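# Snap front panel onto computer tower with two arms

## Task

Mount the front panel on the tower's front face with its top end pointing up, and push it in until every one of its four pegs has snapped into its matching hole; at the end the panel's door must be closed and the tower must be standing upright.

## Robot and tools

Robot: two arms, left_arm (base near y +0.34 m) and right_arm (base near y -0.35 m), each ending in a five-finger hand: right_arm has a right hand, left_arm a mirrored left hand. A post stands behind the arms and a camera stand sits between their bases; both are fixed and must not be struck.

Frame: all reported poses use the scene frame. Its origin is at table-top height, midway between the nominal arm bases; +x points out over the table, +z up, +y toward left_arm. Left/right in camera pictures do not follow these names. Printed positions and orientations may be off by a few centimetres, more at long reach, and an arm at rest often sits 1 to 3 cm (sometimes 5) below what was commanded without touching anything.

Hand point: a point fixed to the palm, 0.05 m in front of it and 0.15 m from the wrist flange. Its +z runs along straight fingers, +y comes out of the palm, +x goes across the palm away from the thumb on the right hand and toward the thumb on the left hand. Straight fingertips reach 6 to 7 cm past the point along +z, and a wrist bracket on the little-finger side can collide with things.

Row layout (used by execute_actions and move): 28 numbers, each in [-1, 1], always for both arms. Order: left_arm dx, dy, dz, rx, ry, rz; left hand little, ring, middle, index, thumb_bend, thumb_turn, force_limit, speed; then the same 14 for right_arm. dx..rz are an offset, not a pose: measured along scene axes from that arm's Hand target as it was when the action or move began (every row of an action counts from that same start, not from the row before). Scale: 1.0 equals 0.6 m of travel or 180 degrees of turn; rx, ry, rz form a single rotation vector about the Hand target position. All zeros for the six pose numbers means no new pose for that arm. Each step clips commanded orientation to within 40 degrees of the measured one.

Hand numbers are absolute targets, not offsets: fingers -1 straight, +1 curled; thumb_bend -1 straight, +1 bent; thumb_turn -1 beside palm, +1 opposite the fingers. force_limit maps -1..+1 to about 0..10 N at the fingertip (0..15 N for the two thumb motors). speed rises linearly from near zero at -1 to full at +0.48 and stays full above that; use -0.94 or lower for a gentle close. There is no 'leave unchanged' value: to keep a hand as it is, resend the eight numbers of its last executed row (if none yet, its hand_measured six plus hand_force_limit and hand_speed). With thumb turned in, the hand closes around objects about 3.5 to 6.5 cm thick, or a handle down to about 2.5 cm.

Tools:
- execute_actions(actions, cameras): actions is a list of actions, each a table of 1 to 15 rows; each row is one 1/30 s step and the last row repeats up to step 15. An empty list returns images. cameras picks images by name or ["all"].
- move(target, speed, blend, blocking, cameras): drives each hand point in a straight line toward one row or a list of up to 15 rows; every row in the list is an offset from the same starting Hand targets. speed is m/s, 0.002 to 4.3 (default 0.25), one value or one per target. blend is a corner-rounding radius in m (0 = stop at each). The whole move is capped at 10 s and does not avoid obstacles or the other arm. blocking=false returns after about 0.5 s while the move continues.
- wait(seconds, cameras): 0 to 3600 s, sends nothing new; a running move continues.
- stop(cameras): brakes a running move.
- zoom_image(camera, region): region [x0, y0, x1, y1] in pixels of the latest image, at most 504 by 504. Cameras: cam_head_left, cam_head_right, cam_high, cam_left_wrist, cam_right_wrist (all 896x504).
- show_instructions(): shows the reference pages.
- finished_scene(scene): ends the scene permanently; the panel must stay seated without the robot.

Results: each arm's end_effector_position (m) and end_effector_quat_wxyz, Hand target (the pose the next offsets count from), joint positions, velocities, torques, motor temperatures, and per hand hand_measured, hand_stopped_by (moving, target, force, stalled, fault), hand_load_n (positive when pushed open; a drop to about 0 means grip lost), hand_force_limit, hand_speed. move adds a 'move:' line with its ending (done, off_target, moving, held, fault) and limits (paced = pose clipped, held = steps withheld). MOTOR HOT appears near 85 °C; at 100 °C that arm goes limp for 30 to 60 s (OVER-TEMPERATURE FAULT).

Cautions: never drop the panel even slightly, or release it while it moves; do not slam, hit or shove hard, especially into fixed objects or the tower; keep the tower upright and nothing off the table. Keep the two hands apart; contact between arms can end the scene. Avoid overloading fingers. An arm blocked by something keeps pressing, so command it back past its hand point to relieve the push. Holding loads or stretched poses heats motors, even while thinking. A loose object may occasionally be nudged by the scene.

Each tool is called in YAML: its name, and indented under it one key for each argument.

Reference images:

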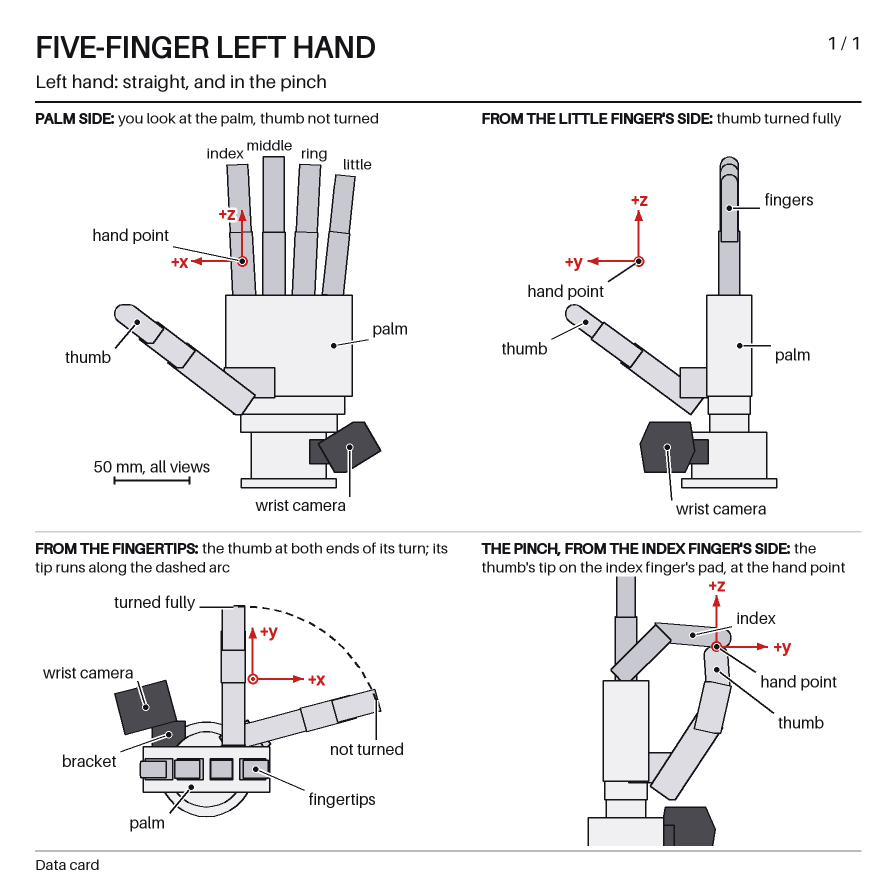

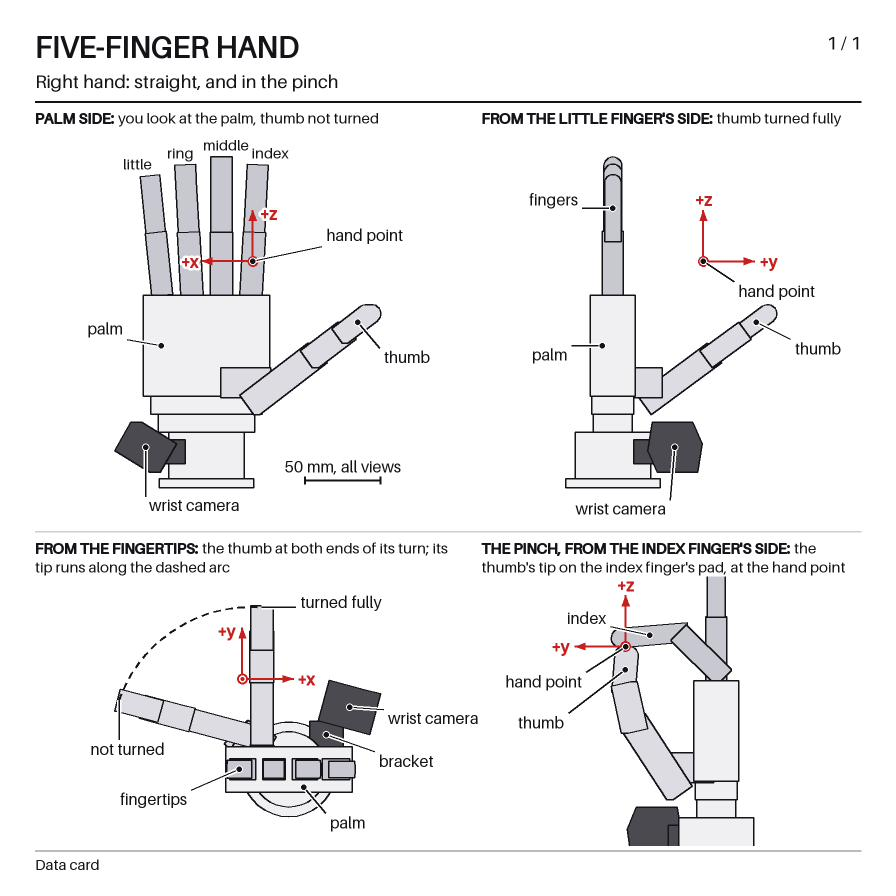

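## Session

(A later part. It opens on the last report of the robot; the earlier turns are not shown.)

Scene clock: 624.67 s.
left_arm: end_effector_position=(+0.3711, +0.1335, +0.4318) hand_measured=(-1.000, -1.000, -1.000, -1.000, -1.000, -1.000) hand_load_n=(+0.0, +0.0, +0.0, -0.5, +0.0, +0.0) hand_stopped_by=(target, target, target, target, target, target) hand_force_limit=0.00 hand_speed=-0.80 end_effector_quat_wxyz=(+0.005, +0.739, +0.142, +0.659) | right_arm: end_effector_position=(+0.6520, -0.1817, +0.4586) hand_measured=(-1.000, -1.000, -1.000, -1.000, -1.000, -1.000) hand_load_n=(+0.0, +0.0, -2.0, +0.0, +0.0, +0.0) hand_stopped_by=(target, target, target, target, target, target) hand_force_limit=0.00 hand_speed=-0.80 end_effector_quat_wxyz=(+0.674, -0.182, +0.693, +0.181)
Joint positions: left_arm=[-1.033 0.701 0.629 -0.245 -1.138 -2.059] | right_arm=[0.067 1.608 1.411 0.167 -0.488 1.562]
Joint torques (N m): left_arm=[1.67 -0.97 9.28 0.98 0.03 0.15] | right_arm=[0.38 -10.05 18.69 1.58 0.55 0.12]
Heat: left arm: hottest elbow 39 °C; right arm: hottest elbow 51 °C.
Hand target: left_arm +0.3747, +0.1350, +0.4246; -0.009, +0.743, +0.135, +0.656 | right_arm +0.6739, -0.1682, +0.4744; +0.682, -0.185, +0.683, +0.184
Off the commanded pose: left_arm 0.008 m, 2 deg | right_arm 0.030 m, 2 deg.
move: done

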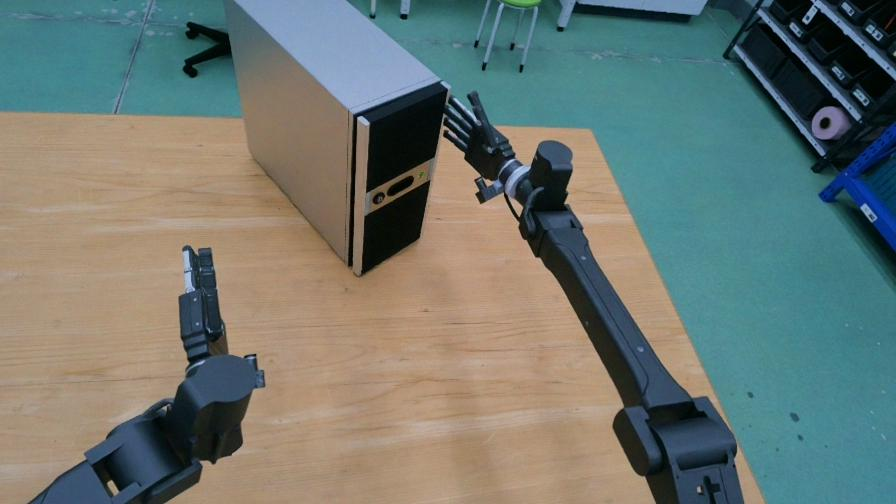

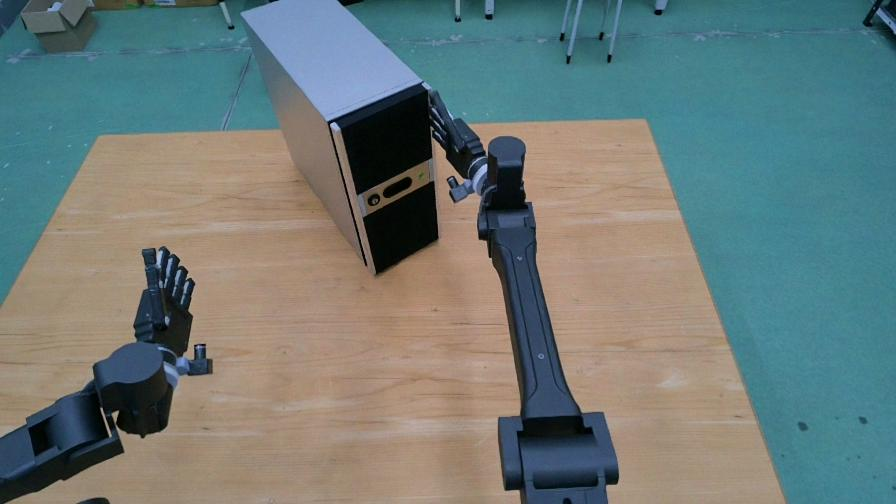

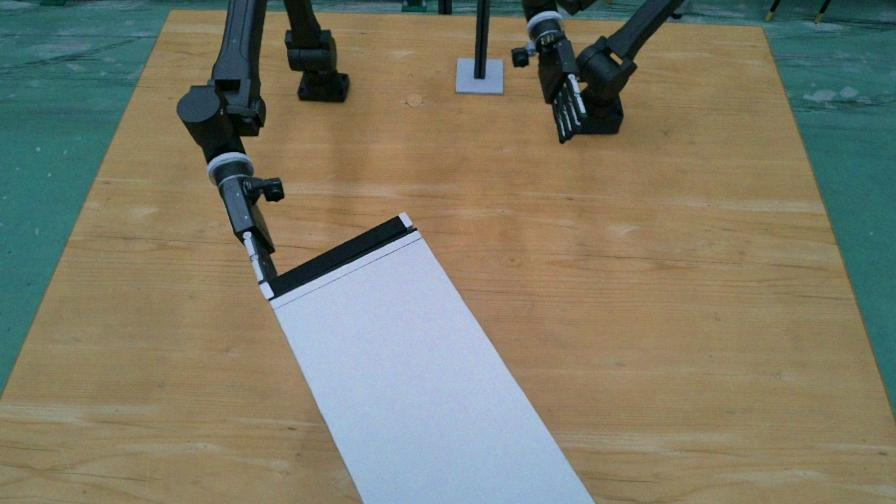

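move:
  target:
    - [0,0,0,0,0,0,-1,-1,-1,-1,-1,-1,0,-0.8,-0.0853,-0.0507,0,0,0,0,-1,-1,-1,-1,-1,-1,0,-0.8]
    - [0,0,0,0,0,0,-1,-1,-1,-1,-1,-1,0,-0.8,-0.0853,-0.0507,-0.54,0,0,0,-1,-1,-1,-1,-1,-1,0,-0.8]
  speed: [0.1, 0.15]
  cameras: ["cam_head_left","cam_head_right","cam_high","cam_right_wrist"]

zoom_image:
  camera: "cam_head_left"
  region: [425, 65, 465, 105]

zoom_image:
  camera: "cam_head_left"
  region: [340, 100, 380, 140]

Scene clock: 630.40 s.
left_arm: end_effector_position=(+0.3711, +0.1335, +0.4318) hand_measured=(-1.000, -1.000, -1.000, -1.000, -1.000, -1.000) hand_load_n=(+0.0, +0.0, +0.0, +0.0, +0.0, +0.0) hand_stopped_by=(target, target, target, target, target, target) hand_force_limit=0.00 hand_speed=-0.80 end_effector_quat_wxyz=(+0.005, +0.739, +0.142, +0.659) | right_arm: end_effector_position=(+0.6259, -0.1952, +0.1582) hand_measured=(-1.000, -1.000, -1.000, -1.000, -1.000, -1.000) hand_load_n=(+0.0, +0.0, +0.0, +0.0, +0.0, +0.0) hand_stopped_by=(target, target, target, target, target, target) hand_force_limit=0.00 hand_speed=-0.80 end_effector_quat_wxyz=(+0.685, -0.189, +0.680, +0.182)
Joint positions: left_arm=[-1.033 0.701 0.629 -0.245 -1.138 -2.058] | right_arm=[0.04 2.014 1.023 0.996 -0.528 1.562]
Joint torques (N m): left_arm=[1.85 -0.97 9.26 0.98 0.03 0.15] | right_arm=[-0.56 -14.1 5.87 2.82 0.06 0.26]
Heat: left arm: hottest elbow 38 °C; right arm: hottest elbow 51 °C.
Hand target: left_arm +0.3747, +0.1350, +0.4246; -0.009, +0.743, +0.135, +0.656 | right_arm +0.6227, -0.1985, +0.1504; +0.682, -0.185, +0.683, +0.184
Off the commanded pose: left_arm 0.008 m, 2 deg | right_arm 0.009 m, 1 deg.
move: done

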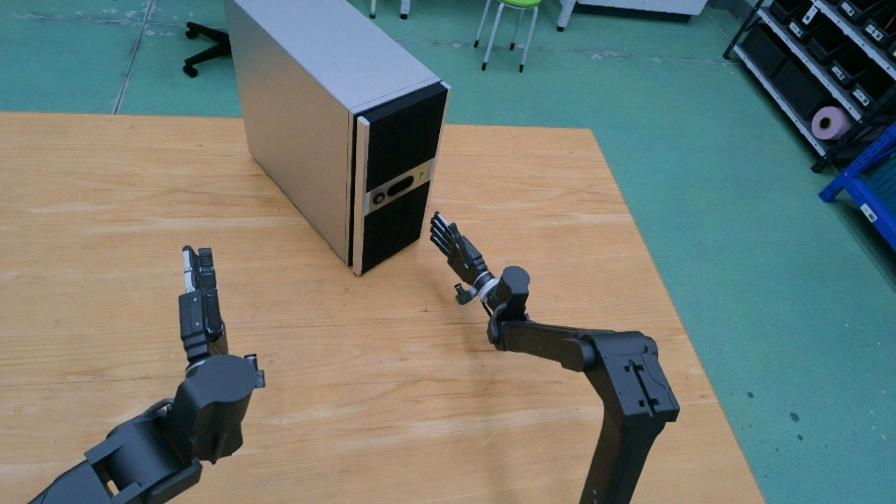

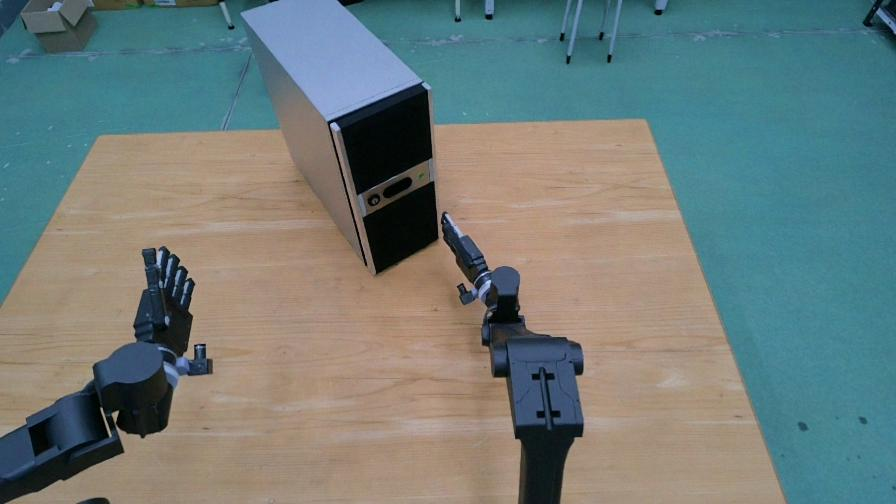

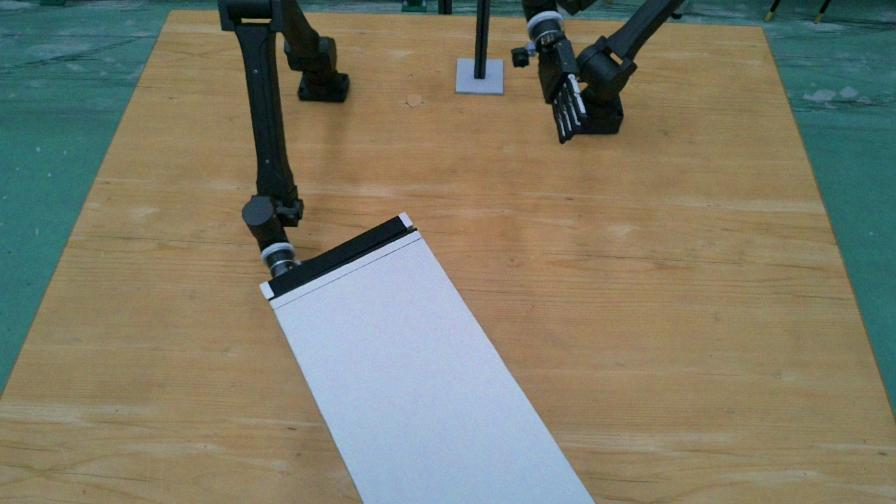

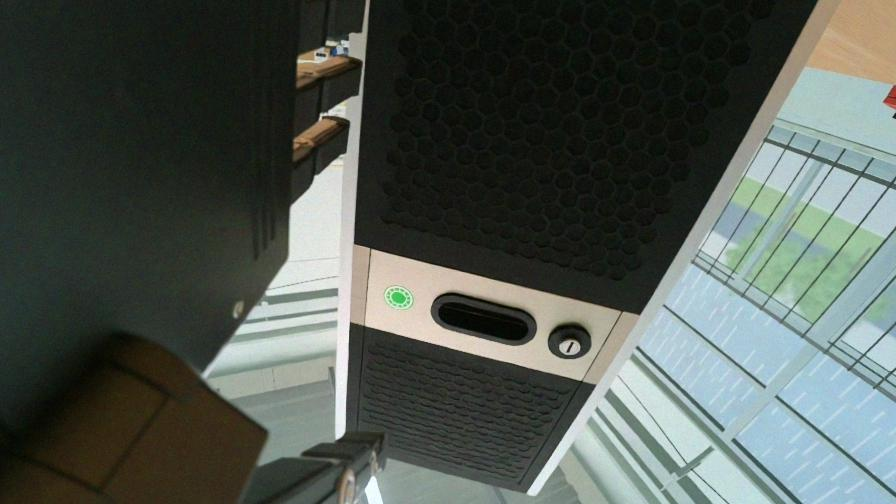

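Scaled by 12.600.

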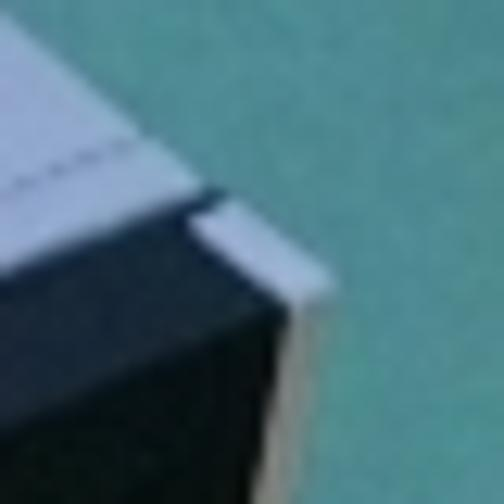

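Scaled by 12.600.

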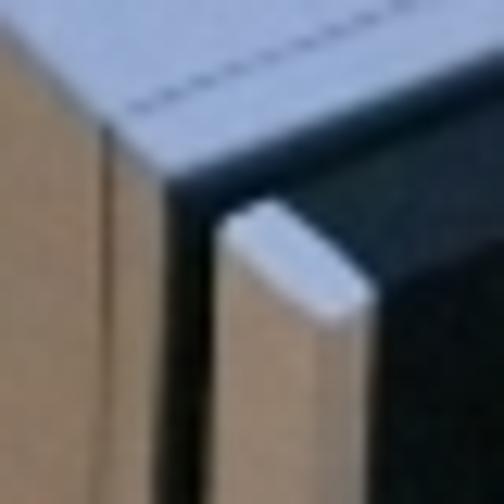

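move:
  target:
    - [0,0,0,0,0,0,-1,-1,-1,-1,-1,-1,0,-0.8,0,0,-0.025,0,0,0,-1,-1,-1,-1,-1,-1,0,-0.8]
    - [0,0,0,0,0,0,-1,-1,-1,-1,-1,-1,0,-0.8,0.0361,0.0208,-0.025,0,0,0,-1,-1,-1,-1,-1,-1,0,-0.8]
  speed: [0.1, 0.06]
  cameras: ["cam_head_left","cam_head_right","cam_right_wrist"]

zoom_image:
  camera: "cam_head_left"
  region: [400, 170, 500, 290]

zoom_image:
  camera: "cam_head_right"
  region: [400, 170, 500, 290]

Scene clock: 632.87 s.
left_arm: end_effector_position=(+0.3711, +0.1335, +0.4318) hand_measured=(-1.000, -1.000, -1.000, -1.000, -1.000, -1.000) hand_load_n=(+0.0, +0.0, +0.0, +0.0, -0.5, +0.0) hand_stopped_by=(target, target, target, target, target, target) hand_force_limit=0.00 hand_speed=-0.80 end_effector_quat_wxyz=(+0.005, +0.739, +0.142, +0.659) | right_arm: end_effector_position=(+0.6334, -0.1904, +0.1354) hand_measured=(-1.000, -1.000, -1.000, -1.000, -1.000, -1.000) hand_load_n=(+0.0, +0.5, +0.0, +0.0, +0.0, +0.0) hand_stopped_by=(target, target, target, target, target, target) hand_force_limit=0.00 hand_speed=-0.80 end_effector_quat_wxyz=(+0.681, -0.185, +0.685, +0.181)
Joint positions: left_arm=[-1.033 0.701 0.629 -0.245 -1.138 -2.058] | right_arm=[0.051 2.07 1.044 1.019 -0.509 1.562]
Joint torques (N m): left_arm=[1.79 -0.91 9.28 0.95 0.04 0.15] | right_arm=[0.32 -13.8 10.24 1.65 0.22 0.23]
Heat: left arm: hottest elbow 38 °C; right arm: hottest elbow 51 °C.
Hand target: left_arm +0.3747, +0.1350, +0.4246; -0.009, +0.743, +0.135, +0.656 | right_arm +0.6445, -0.1862, +0.1354; +0.682, -0.185, +0.683, +0.184
Off the commanded pose: left_arm 0.008 m, 2 deg | right_arm 0.012 m, 1 deg.
move: off_target (right_arm)

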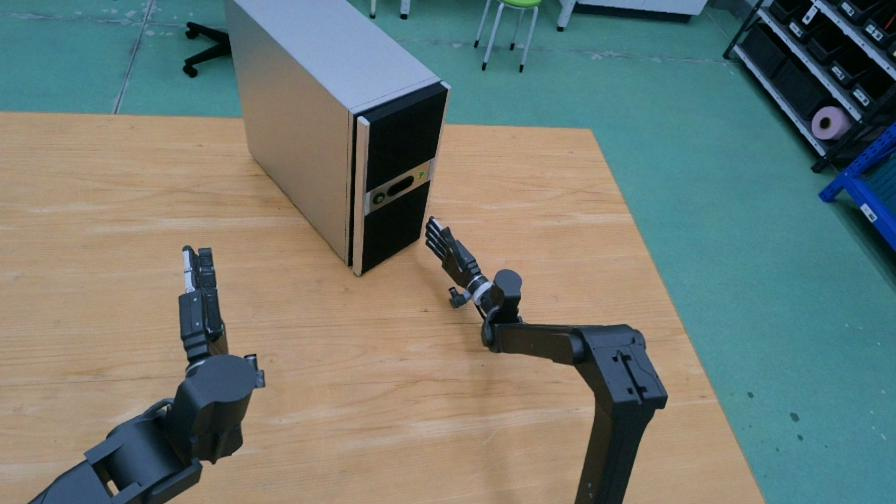

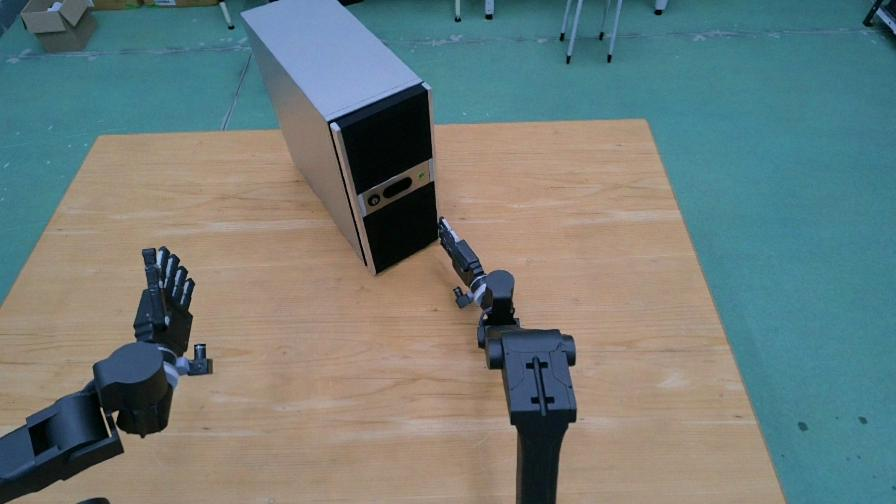

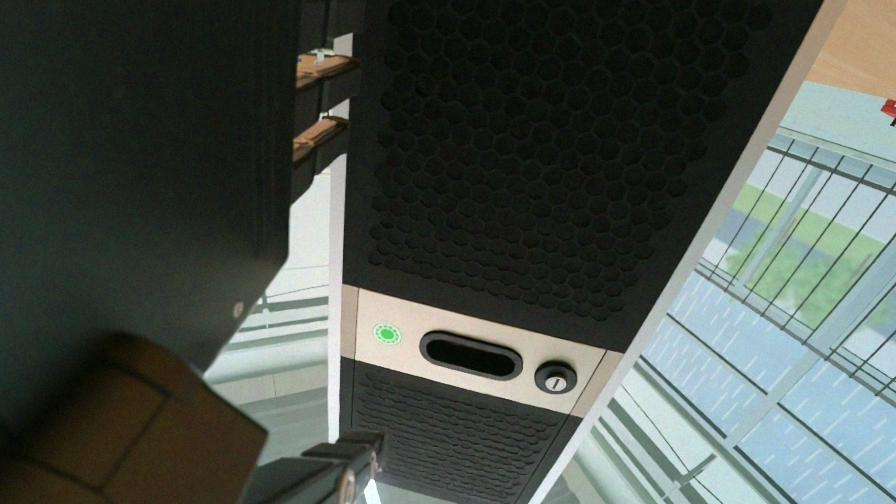

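Scaled by 4.200.

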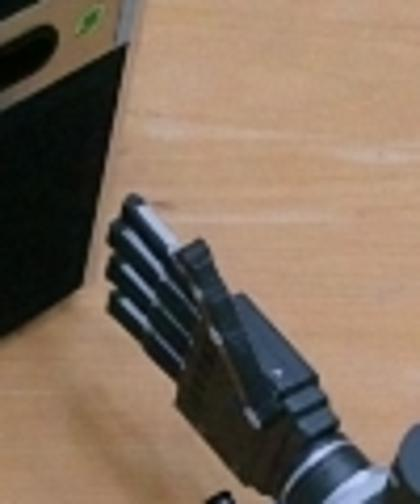

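Scaled by 4.200.

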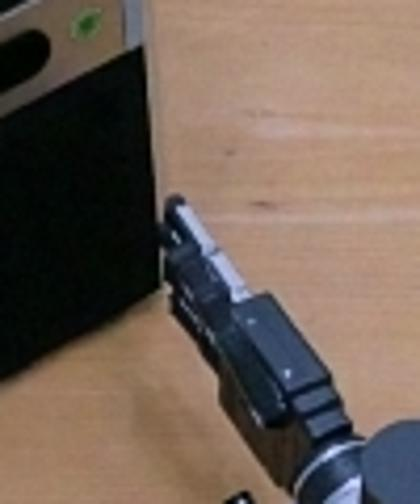

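move:
  target:
    - [0,0,0,0,0,0,-1,-1,-1,-1,-1,-1,0,-0.8,0.0289,0.0167,0.01,0,0,0,-1,-1,-1,-1,-1,-1,0,-0.8]
  speed: 0.05

move:
  target:
    - [0,0,0,0,0,0,-1,-1,-1,-1,-1,-1,0,-0.8,0.0144,0.0083,0,0,0,0,-1,-1,-1,-1,-1,-1,0,-0.8]
  speed: 0.04
  cameras: ["cam_head_left","cam_head_right","cam_high"]

zoom_image:
  camera: "cam_head_left"
  region: [400, 170, 500, 290]

zoom_image:
  camera: "cam_head_right"
  region: [400, 170, 500, 290]

Scene clock: 634.73 s.
left_arm: end_effector_position=(+0.3711, +0.1335, +0.4318) hand_measured=(-1.000, -1.000, -1.000, -1.000, -1.000, -1.000) hand_load_n=(+0.0, +0.0, +0.0, +0.0, +0.0, +0.0) hand_stopped_by=(target, target, target, target, target, target) hand_force_limit=0.00 hand_speed=-0.80 end_effector_quat_wxyz=(+0.005, +0.739, +0.142, +0.659) | right_arm: end_effector_position=(+0.6509, -0.1812, +0.1456) hand_measured=(-1.000, -1.000, -1.000, -1.000, -1.000, -1.000) hand_load_n=(+0.0, +0.0, +0.0, +0.0, +0.0, +0.0) hand_stopped_by=(target, target, target, target, target, target) hand_force_limit=0.00 hand_speed=-0.80 end_effector_quat_wxyz=(+0.684, -0.186, +0.682, +0.180)
Joint positions: left_arm=[-1.033 0.701 0.629 -0.245 -1.138 -2.058] | right_arm=[0.067 2.076 1.1 0.977 -0.491 1.562]
Joint torques (N m): left_arm=[1.79 -0.91 9.25 0.99 0.03 0.16] | right_arm=[0.67 -13.57 10.19 1.52 0.21 0.21]
Heat: left arm: hottest elbow 38 °C; right arm: hottest elbow 51 °C.
Hand target: left_arm +0.3747, +0.1350, +0.4246; -0.009, +0.743, +0.135, +0.656 | right_arm +0.6617, -0.1760, +0.1414; +0.682, -0.185, +0.683, +0.184
Off the commanded pose: left_arm 0.008 m, 2 deg | right_arm 0.013 m, 1 deg.
move: off_target (right_arm)

Scene clock: 635.30 s.
left_arm: end_effector_position=(+0.3711, +0.1335, +0.4318) hand_measured=(-1.000, -1.000, -1.000, -1.000, -1.000, -1.000) hand_load_n=(+0.0, +0.0, +0.0, +0.0, +0.0, +0.0) hand_stopped_by=(target, target, target, target, target, target) hand_force_limit=0.00 hand_speed=-0.80 end_effector_quat_wxyz=(+0.005, +0.739, +0.142, +0.659) | right_arm: end_effector_position=(+0.6572, -0.1797, +0.1433) hand_measured=(-1.000, -1.000, -1.000, -1.000, -1.000, -1.000) hand_load_n=(+0.0, +0.0, -0.5, +0.5, +0.0, +0.0) hand_stopped_by=(target, target, target, target, target, target) hand_force_limit=0.00 hand_speed=-0.80 end_effector_quat_wxyz=(+0.683, -0.184, +0.684, +0.179)
Joint positions: left_arm=[-1.033 0.701 0.629 -0.245 -1.138 -2.058] | right_arm=[0.07 2.088 1.118 0.964 -0.484 1.562]
Joint torques (N m): left_arm=[1.79 -0.91 9.25 0.98 0.03 0.15] | right_arm=[0.44 -13.8 11.47 1.63 0.24 0.15]
Heat: left arm: hottest elbow 38 °C; right arm: hottest elbow 51 °C.
Hand target: left_arm +0.3747, +0.1350, +0.4246; -0.009, +0.743, +0.135, +0.656 | right_arm +0.6704, -0.1711, +0.1413; +0.682, -0.185, +0.683, +0.184
Off the commanded pose: left_arm 0.008 m, 2 deg | right_arm 0.016 m, 1 deg.
move: off_target (right_arm)

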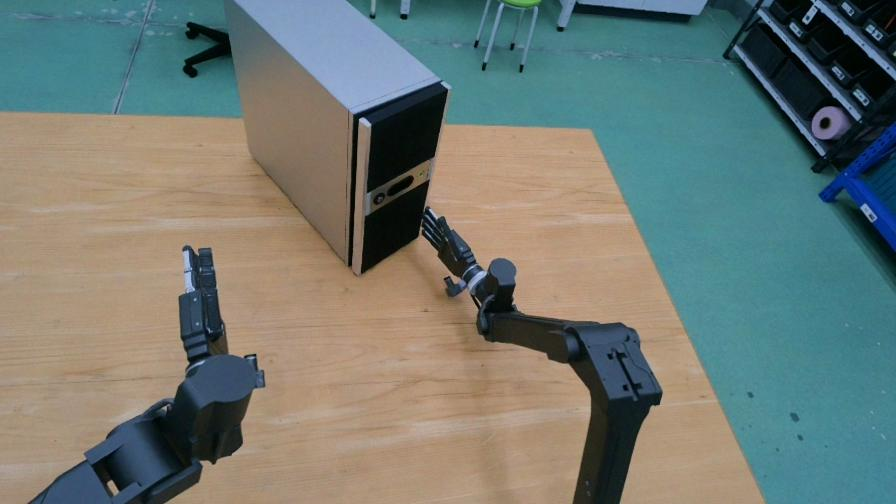

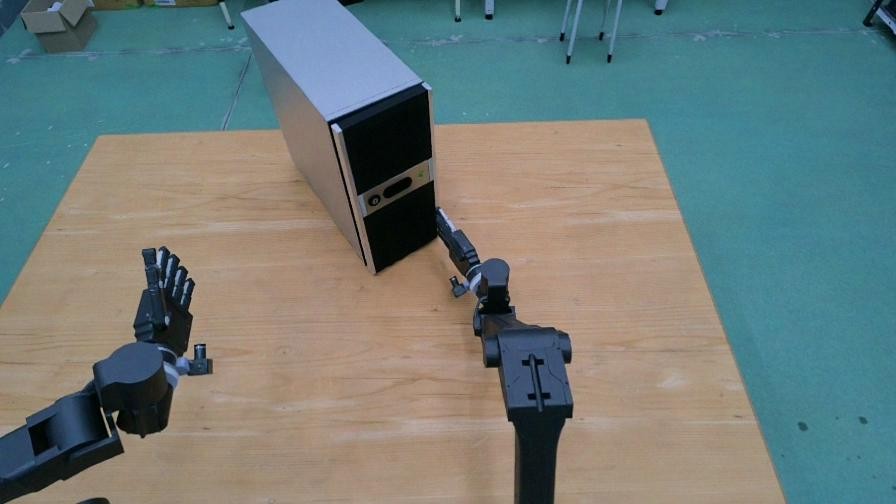

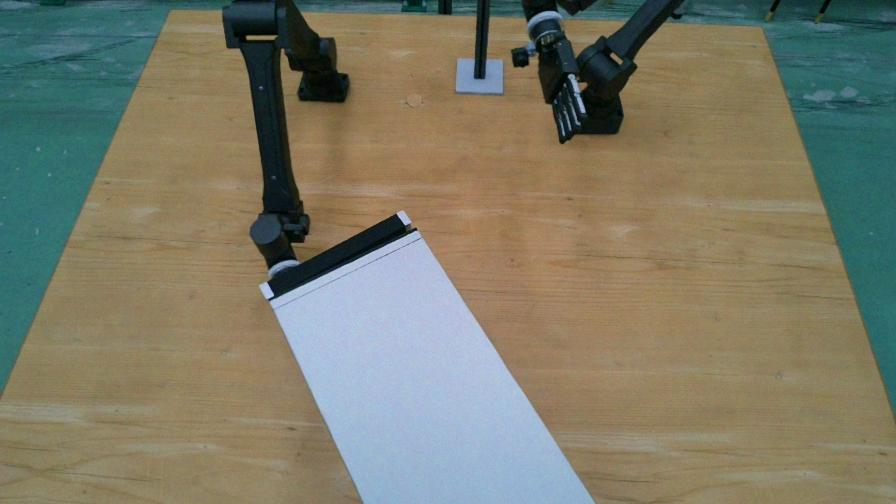

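Scaled by 4.200.

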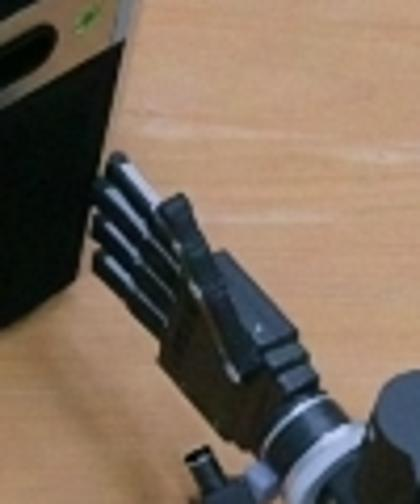

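Scaled by 4.200.

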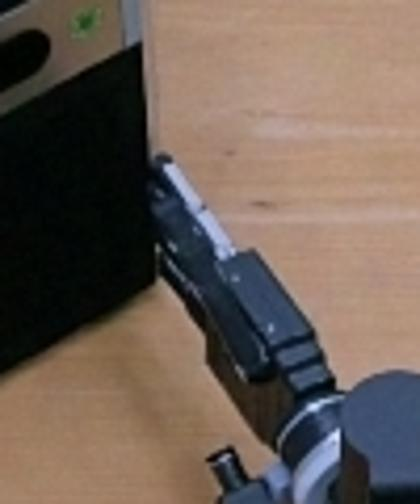

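move:
  target:
    - [0,0,0,0,0,0,-1,-1,-1,-1,-1,-1,0,-0.8,0.0116,0.0067,0,0,0,0,-1,-1,-1,-1,-1,-1,0,-0.8]
  speed: 0.04

move:
  target:
    - [0,0,0,0,0,0,-1,-1,-1,-1,-1,-1,0,-0.8,0.0116,0.0067,0,0,0,0,-1,-1,-1,-1,-1,-1,0,-0.8]
  speed: 0.04
  cameras: ["cam_head_left","cam_head_right","cam_high"]

zoom_image:
  camera: "cam_head_left"
  region: [400, 170, 500, 290]

zoom_image:
  camera: "cam_head_left"
  region: [335, 180, 385, 280]

Scene clock: 636.97 s.
left_arm: end_effector_position=(+0.3711, +0.1335, +0.4318) hand_measured=(-1.000, -1.000, -1.000, -1.000, -1.000, -1.000) hand_load_n=(+0.0, +0.0, +0.0, +0.0, +0.0, +0.0) hand_stopped_by=(target, target, target, target, target, target) hand_force_limit=0.00 hand_speed=-0.80 end_effector_quat_wxyz=(+0.005, +0.739, +0.142, +0.659) | right_arm: end_effector_position=(+0.6577, -0.1799, +0.1435) hand_measured=(-1.000, -1.000, -1.000, -1.000, -1.000, -1.000) hand_load_n=(+0.0, +0.0, -1.5, +0.0, +0.0, +0.0) hand_stopped_by=(target, target, target, target, target, target) hand_force_limit=0.00 hand_speed=-0.80 end_effector_quat_wxyz=(+0.683, -0.183, +0.685, +0.178)
Joint positions: left_arm=[-1.033 0.701 0.629 -0.245 -1.138 -2.058] | right_arm=[0.07 2.088 1.119 0.963 -0.482 1.562]
Joint torques (N m): left_arm=[1.79 -0.97 9.31 0.96 0.02 0.15] | right_arm=[1.61 -13.33 12.94 1.18 0.41 0.16]
Heat: left arm: hottest elbow 38 °C; right arm: hottest elbow 51 °C.
Hand target: left_arm +0.3747, +0.1350, +0.4246; -0.009, +0.743, +0.135, +0.656 | right_arm +0.6774, -0.1671, +0.1414; +0.682, -0.185, +0.683, +0.184
Off the commanded pose: left_arm 0.008 m, 2 deg | right_arm 0.024 m, 1 deg.
move: off_target (right_arm)

Scene clock: 637.47 s.
left_arm: end_effector_position=(+0.3711, +0.1335, +0.4318) hand_measured=(-1.000, -1.000, -1.000, -1.000, -1.000, -1.000) hand_load_n=(+0.0, +0.0, +0.0, +0.0, +0.0, +0.0) hand_stopped_by=(target, target, target, target, target, target) hand_force_limit=0.00 hand_speed=-0.80 end_effector_quat_wxyz=(+0.005, +0.739, +0.142, +0.659) | right_arm: end_effector_position=(+0.6583, -0.1801, +0.1433) hand_measured=(-1.000, -1.000, -1.000, -1.000, -1.000, -1.000) hand_load_n=(+0.0, +0.0, -2.0, +0.0, +0.0, +0.0) hand_stopped_by=(target, target, target, target, target, target) hand_force_limit=0.00 hand_speed=-0.80 end_effector_quat_wxyz=(+0.682, -0.183, +0.685, +0.178)
Joint positions: left_arm=[-1.033 0.701 0.629 -0.245 -1.138 -2.058] | right_arm=[0.07 2.088 1.12 0.962 -0.481 1.562]
Joint torques (N m): left_arm=[1.67 -1.08 9.28 1.01 0.04 0.16] | right_arm=[1.2 -11.63 14.43 0.73 0.67 0.19]
Heat: left arm: hottest elbow 38 °C; right arm: hottest elbow 51 °C.
Hand target: left_arm +0.3747, +0.1350, +0.4246; -0.009, +0.743, +0.135, +0.656 | right_arm +0.6842, -0.1631, +0.1412; +0.682, -0.185, +0.683, +0.184
Off the commanded pose: left_arm 0.008 m, 2 deg | right_arm 0.031 m, 1 deg.
move: off_target (right_arm)

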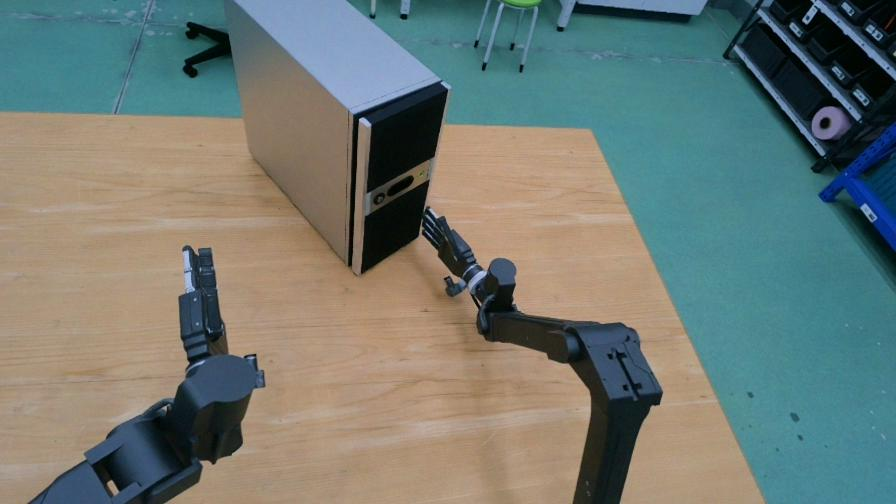

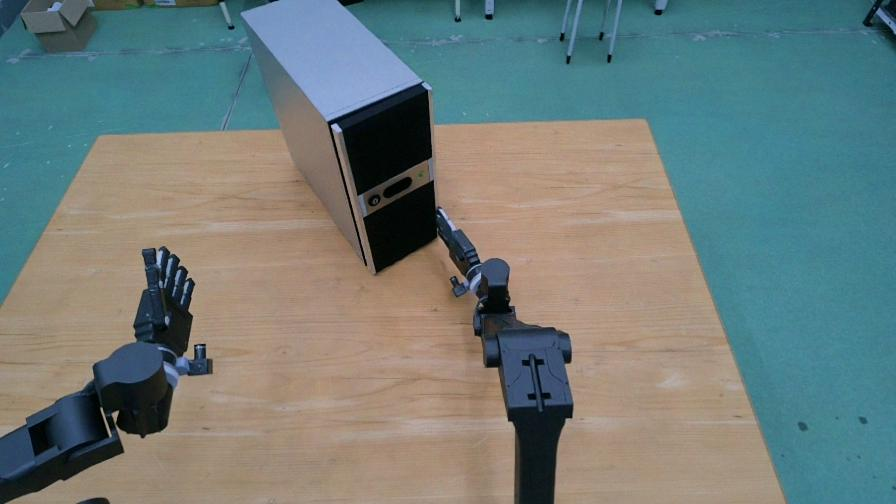

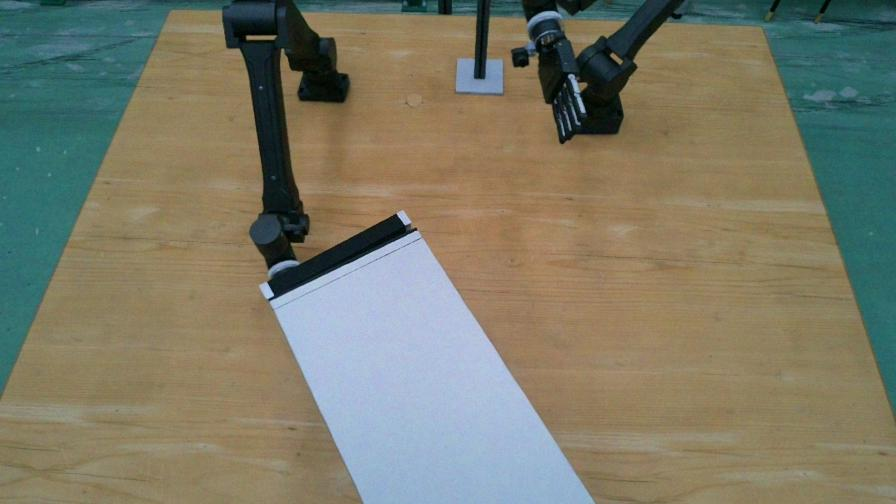

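Scaled by 4.200.

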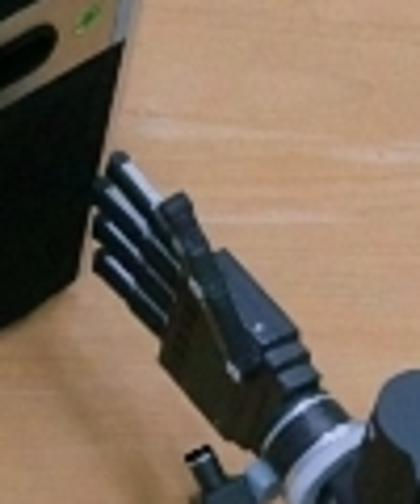

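Scaled by 5.040.

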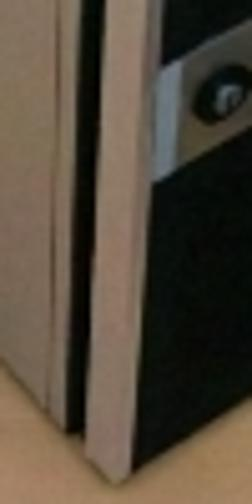

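execute_actions:
  actions: []
  cameras: ["all"]

Scene clock: 640.50 s.
left_arm: end_effector_position=(+0.3711, +0.1335, +0.4318) hand_measured=(-1.000, -1.000, -1.000, -1.000, -1.000, -1.000) hand_load_n=(+0.0, +0.0, +0.0, +0.0, +0.0, +0.0) hand_stopped_by=(target, target, target, target, target, target) hand_force_limit=0.00 hand_speed=-0.80 end_effector_quat_wxyz=(+0.005, +0.739, +0.142, +0.659) | right_arm: end_effector_position=(+0.6583, -0.1801, +0.1433) hand_measured=(-1.000, -1.000, -1.000, -1.000, -1.000, -1.000) hand_load_n=(+0.0, +0.0, -2.5, +0.0, +0.0, +0.0) hand_stopped_by=(target, target, target, target, target, target) hand_force_limit=0.00 hand_speed=-0.80 end_effector_quat_wxyz=(+0.682, -0.183, +0.685, +0.178)
Joint positions: left_arm=[-1.033 0.701 0.629 -0.245 -1.138 -2.058] | right_arm=[0.07 2.088 1.12 0.962 -0.481 1.562]
Joint velocities: within noise
Joint torques (N m): left_arm=[1.85 -1.03 9.25 0.98 0.03 0.15] | right_arm=[1.26 -11.93 14.69 0.84 0.69 0.2]
Motor temperatures (°C): left_arm=[29 34 38 26 31 27] | right_arm=[30 33 51 28 36 27]
Heat: left arm: hottest elbow 38 °C; right arm: hottest elbow 51 °C.
Hand target: left_arm +0.3747, +0.1350, +0.4246; -0.009, +0.743, +0.135, +0.656 | right_arm +0.6842, -0.1631, +0.1412; +0.682, -0.185, +0.683, +0.184
Off the commanded pose: left_arm 0.008 m, 2 deg | right_arm 0.031 m, 1 deg.

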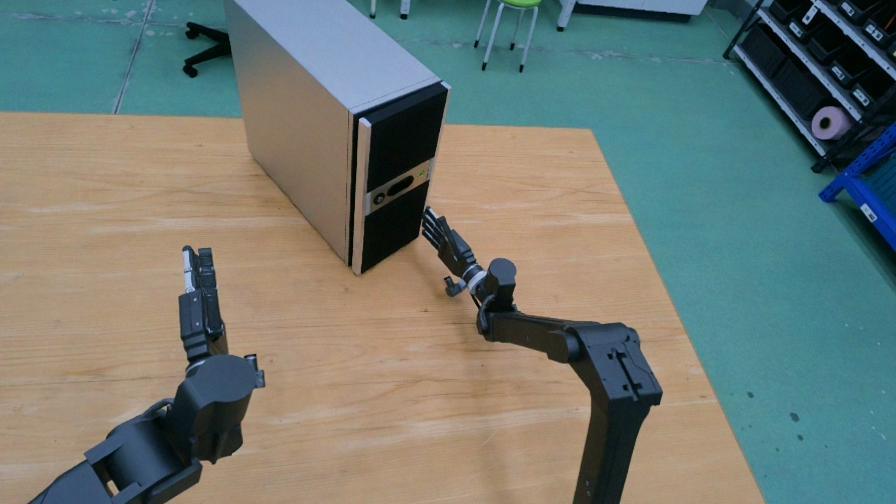

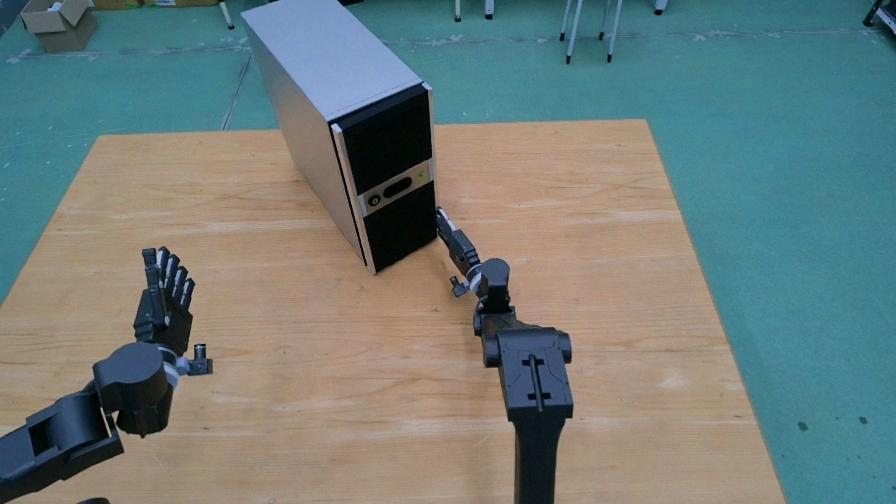

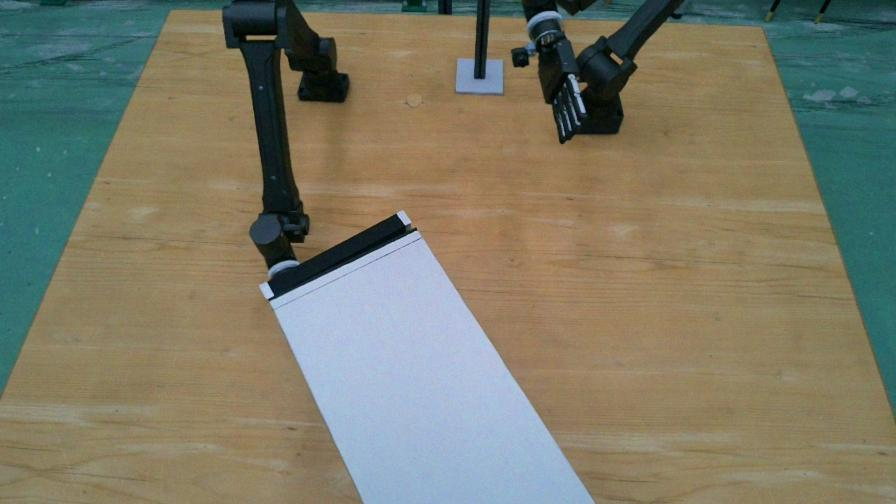

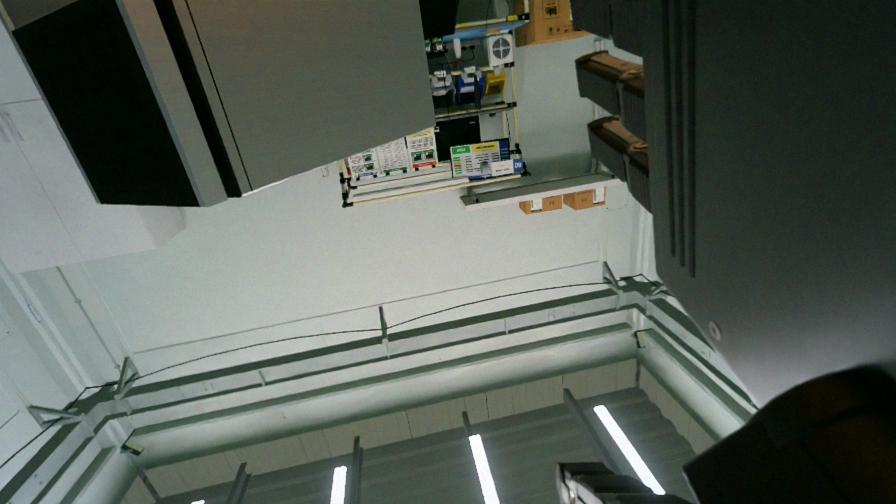

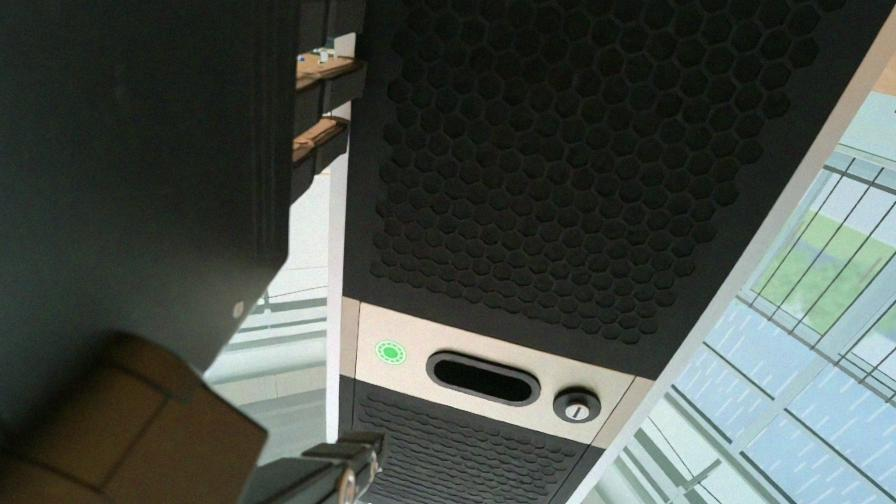

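zoom_image:
  camera: "cam_head_left"
  region: [400, 170, 500, 290]

zoom_image:
  camera: "cam_right_wrist"
  region: [200, 200, 704, 504]

Scaled by 4.200.

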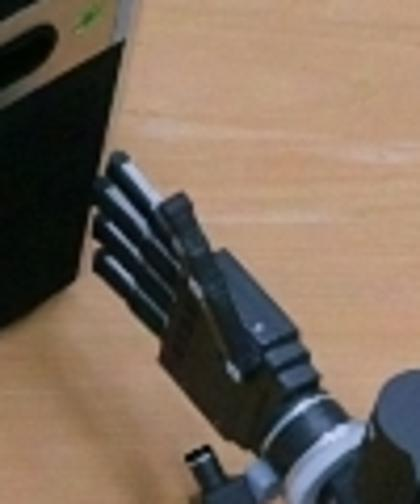

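Scaled by 1.000.

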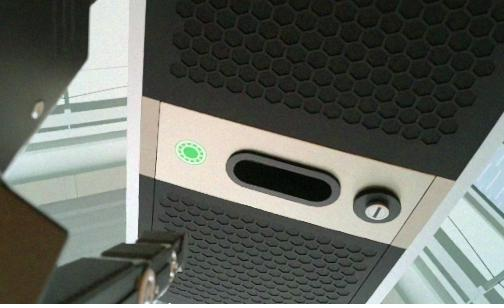

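move:
  target: [0,0,0,0,0,0,-1,-1,-1,-1,-1,-1,0,-0.8,0.0144,0.0083,0,0,0,0,-1,-1,-1,-1,-1,-1,0,-0.8]
  speed: 0.05
  cameras: ["cam_head_left"]

Scene clock: 642.07 s.
left_arm: end_effector_position=(+0.3711, +0.1335, +0.4318) hand_measured=(-1.000, -1.000, -1.000, -1.000, -1.000, -1.000) hand_load_n=(+0.0, +0.0, +0.0, +0.0, +0.0, +0.0) hand_stopped_by=(target, target, target, target, target, target) hand_force_limit=0.00 hand_speed=-0.80 end_effector_quat_wxyz=(+0.005, +0.739, +0.142, +0.659) | right_arm: end_effector_position=(+0.6592, -0.1803, +0.1436) hand_measured=(-1.000, -1.000, -1.000, -1.000, -1.000, -1.000) hand_load_n=(+0.0, +0.0, -4.0, +0.0, +0.0, +0.0) hand_stopped_by=(target, target, target, target, target, target) hand_force_limit=0.00 hand_speed=-0.80 end_effector_quat_wxyz=(+0.682, -0.182, +0.686, +0.177)
Joint positions: left_arm=[-1.033 0.701 0.629 -0.245 -1.138 -2.058] | right_arm=[0.07 2.088 1.122 0.959 -0.479 1.562]
Joint torques (N m): left_arm=[1.79 -0.97 9.25 0.98 0.03 0.16] | right_arm=[1.9 -12.98 16.43 0.39 0.9 0.19]
Heat: left arm: hottest elbow 38 °C; right arm: hottest elbow 51 °C.
Hand target: left_arm +0.3747, +0.1350, +0.4246; -0.009, +0.743, +0.135, +0.656 | right_arm +0.6930, -0.1581, +0.1415; +0.682, -0.185, +0.683, +0.184
Off the commanded pose: left_arm 0.008 m, 2 deg | right_arm 0.040 m, 1 deg.
move: off_target (right_arm)

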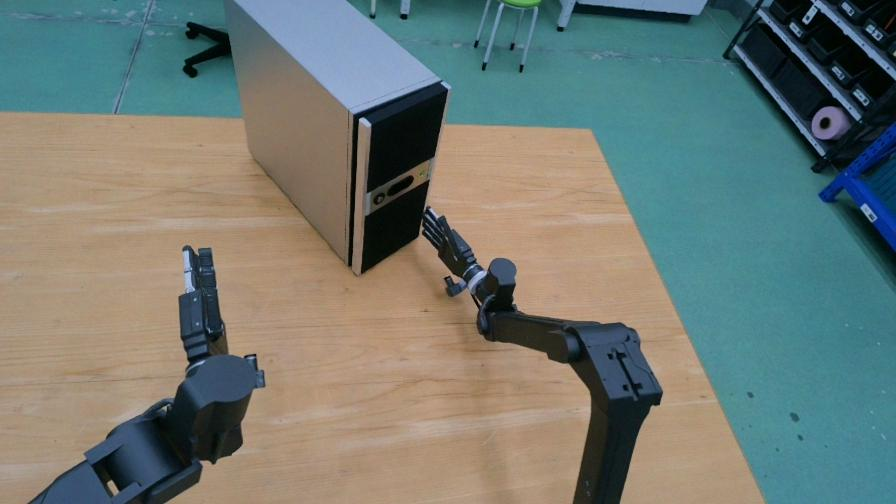

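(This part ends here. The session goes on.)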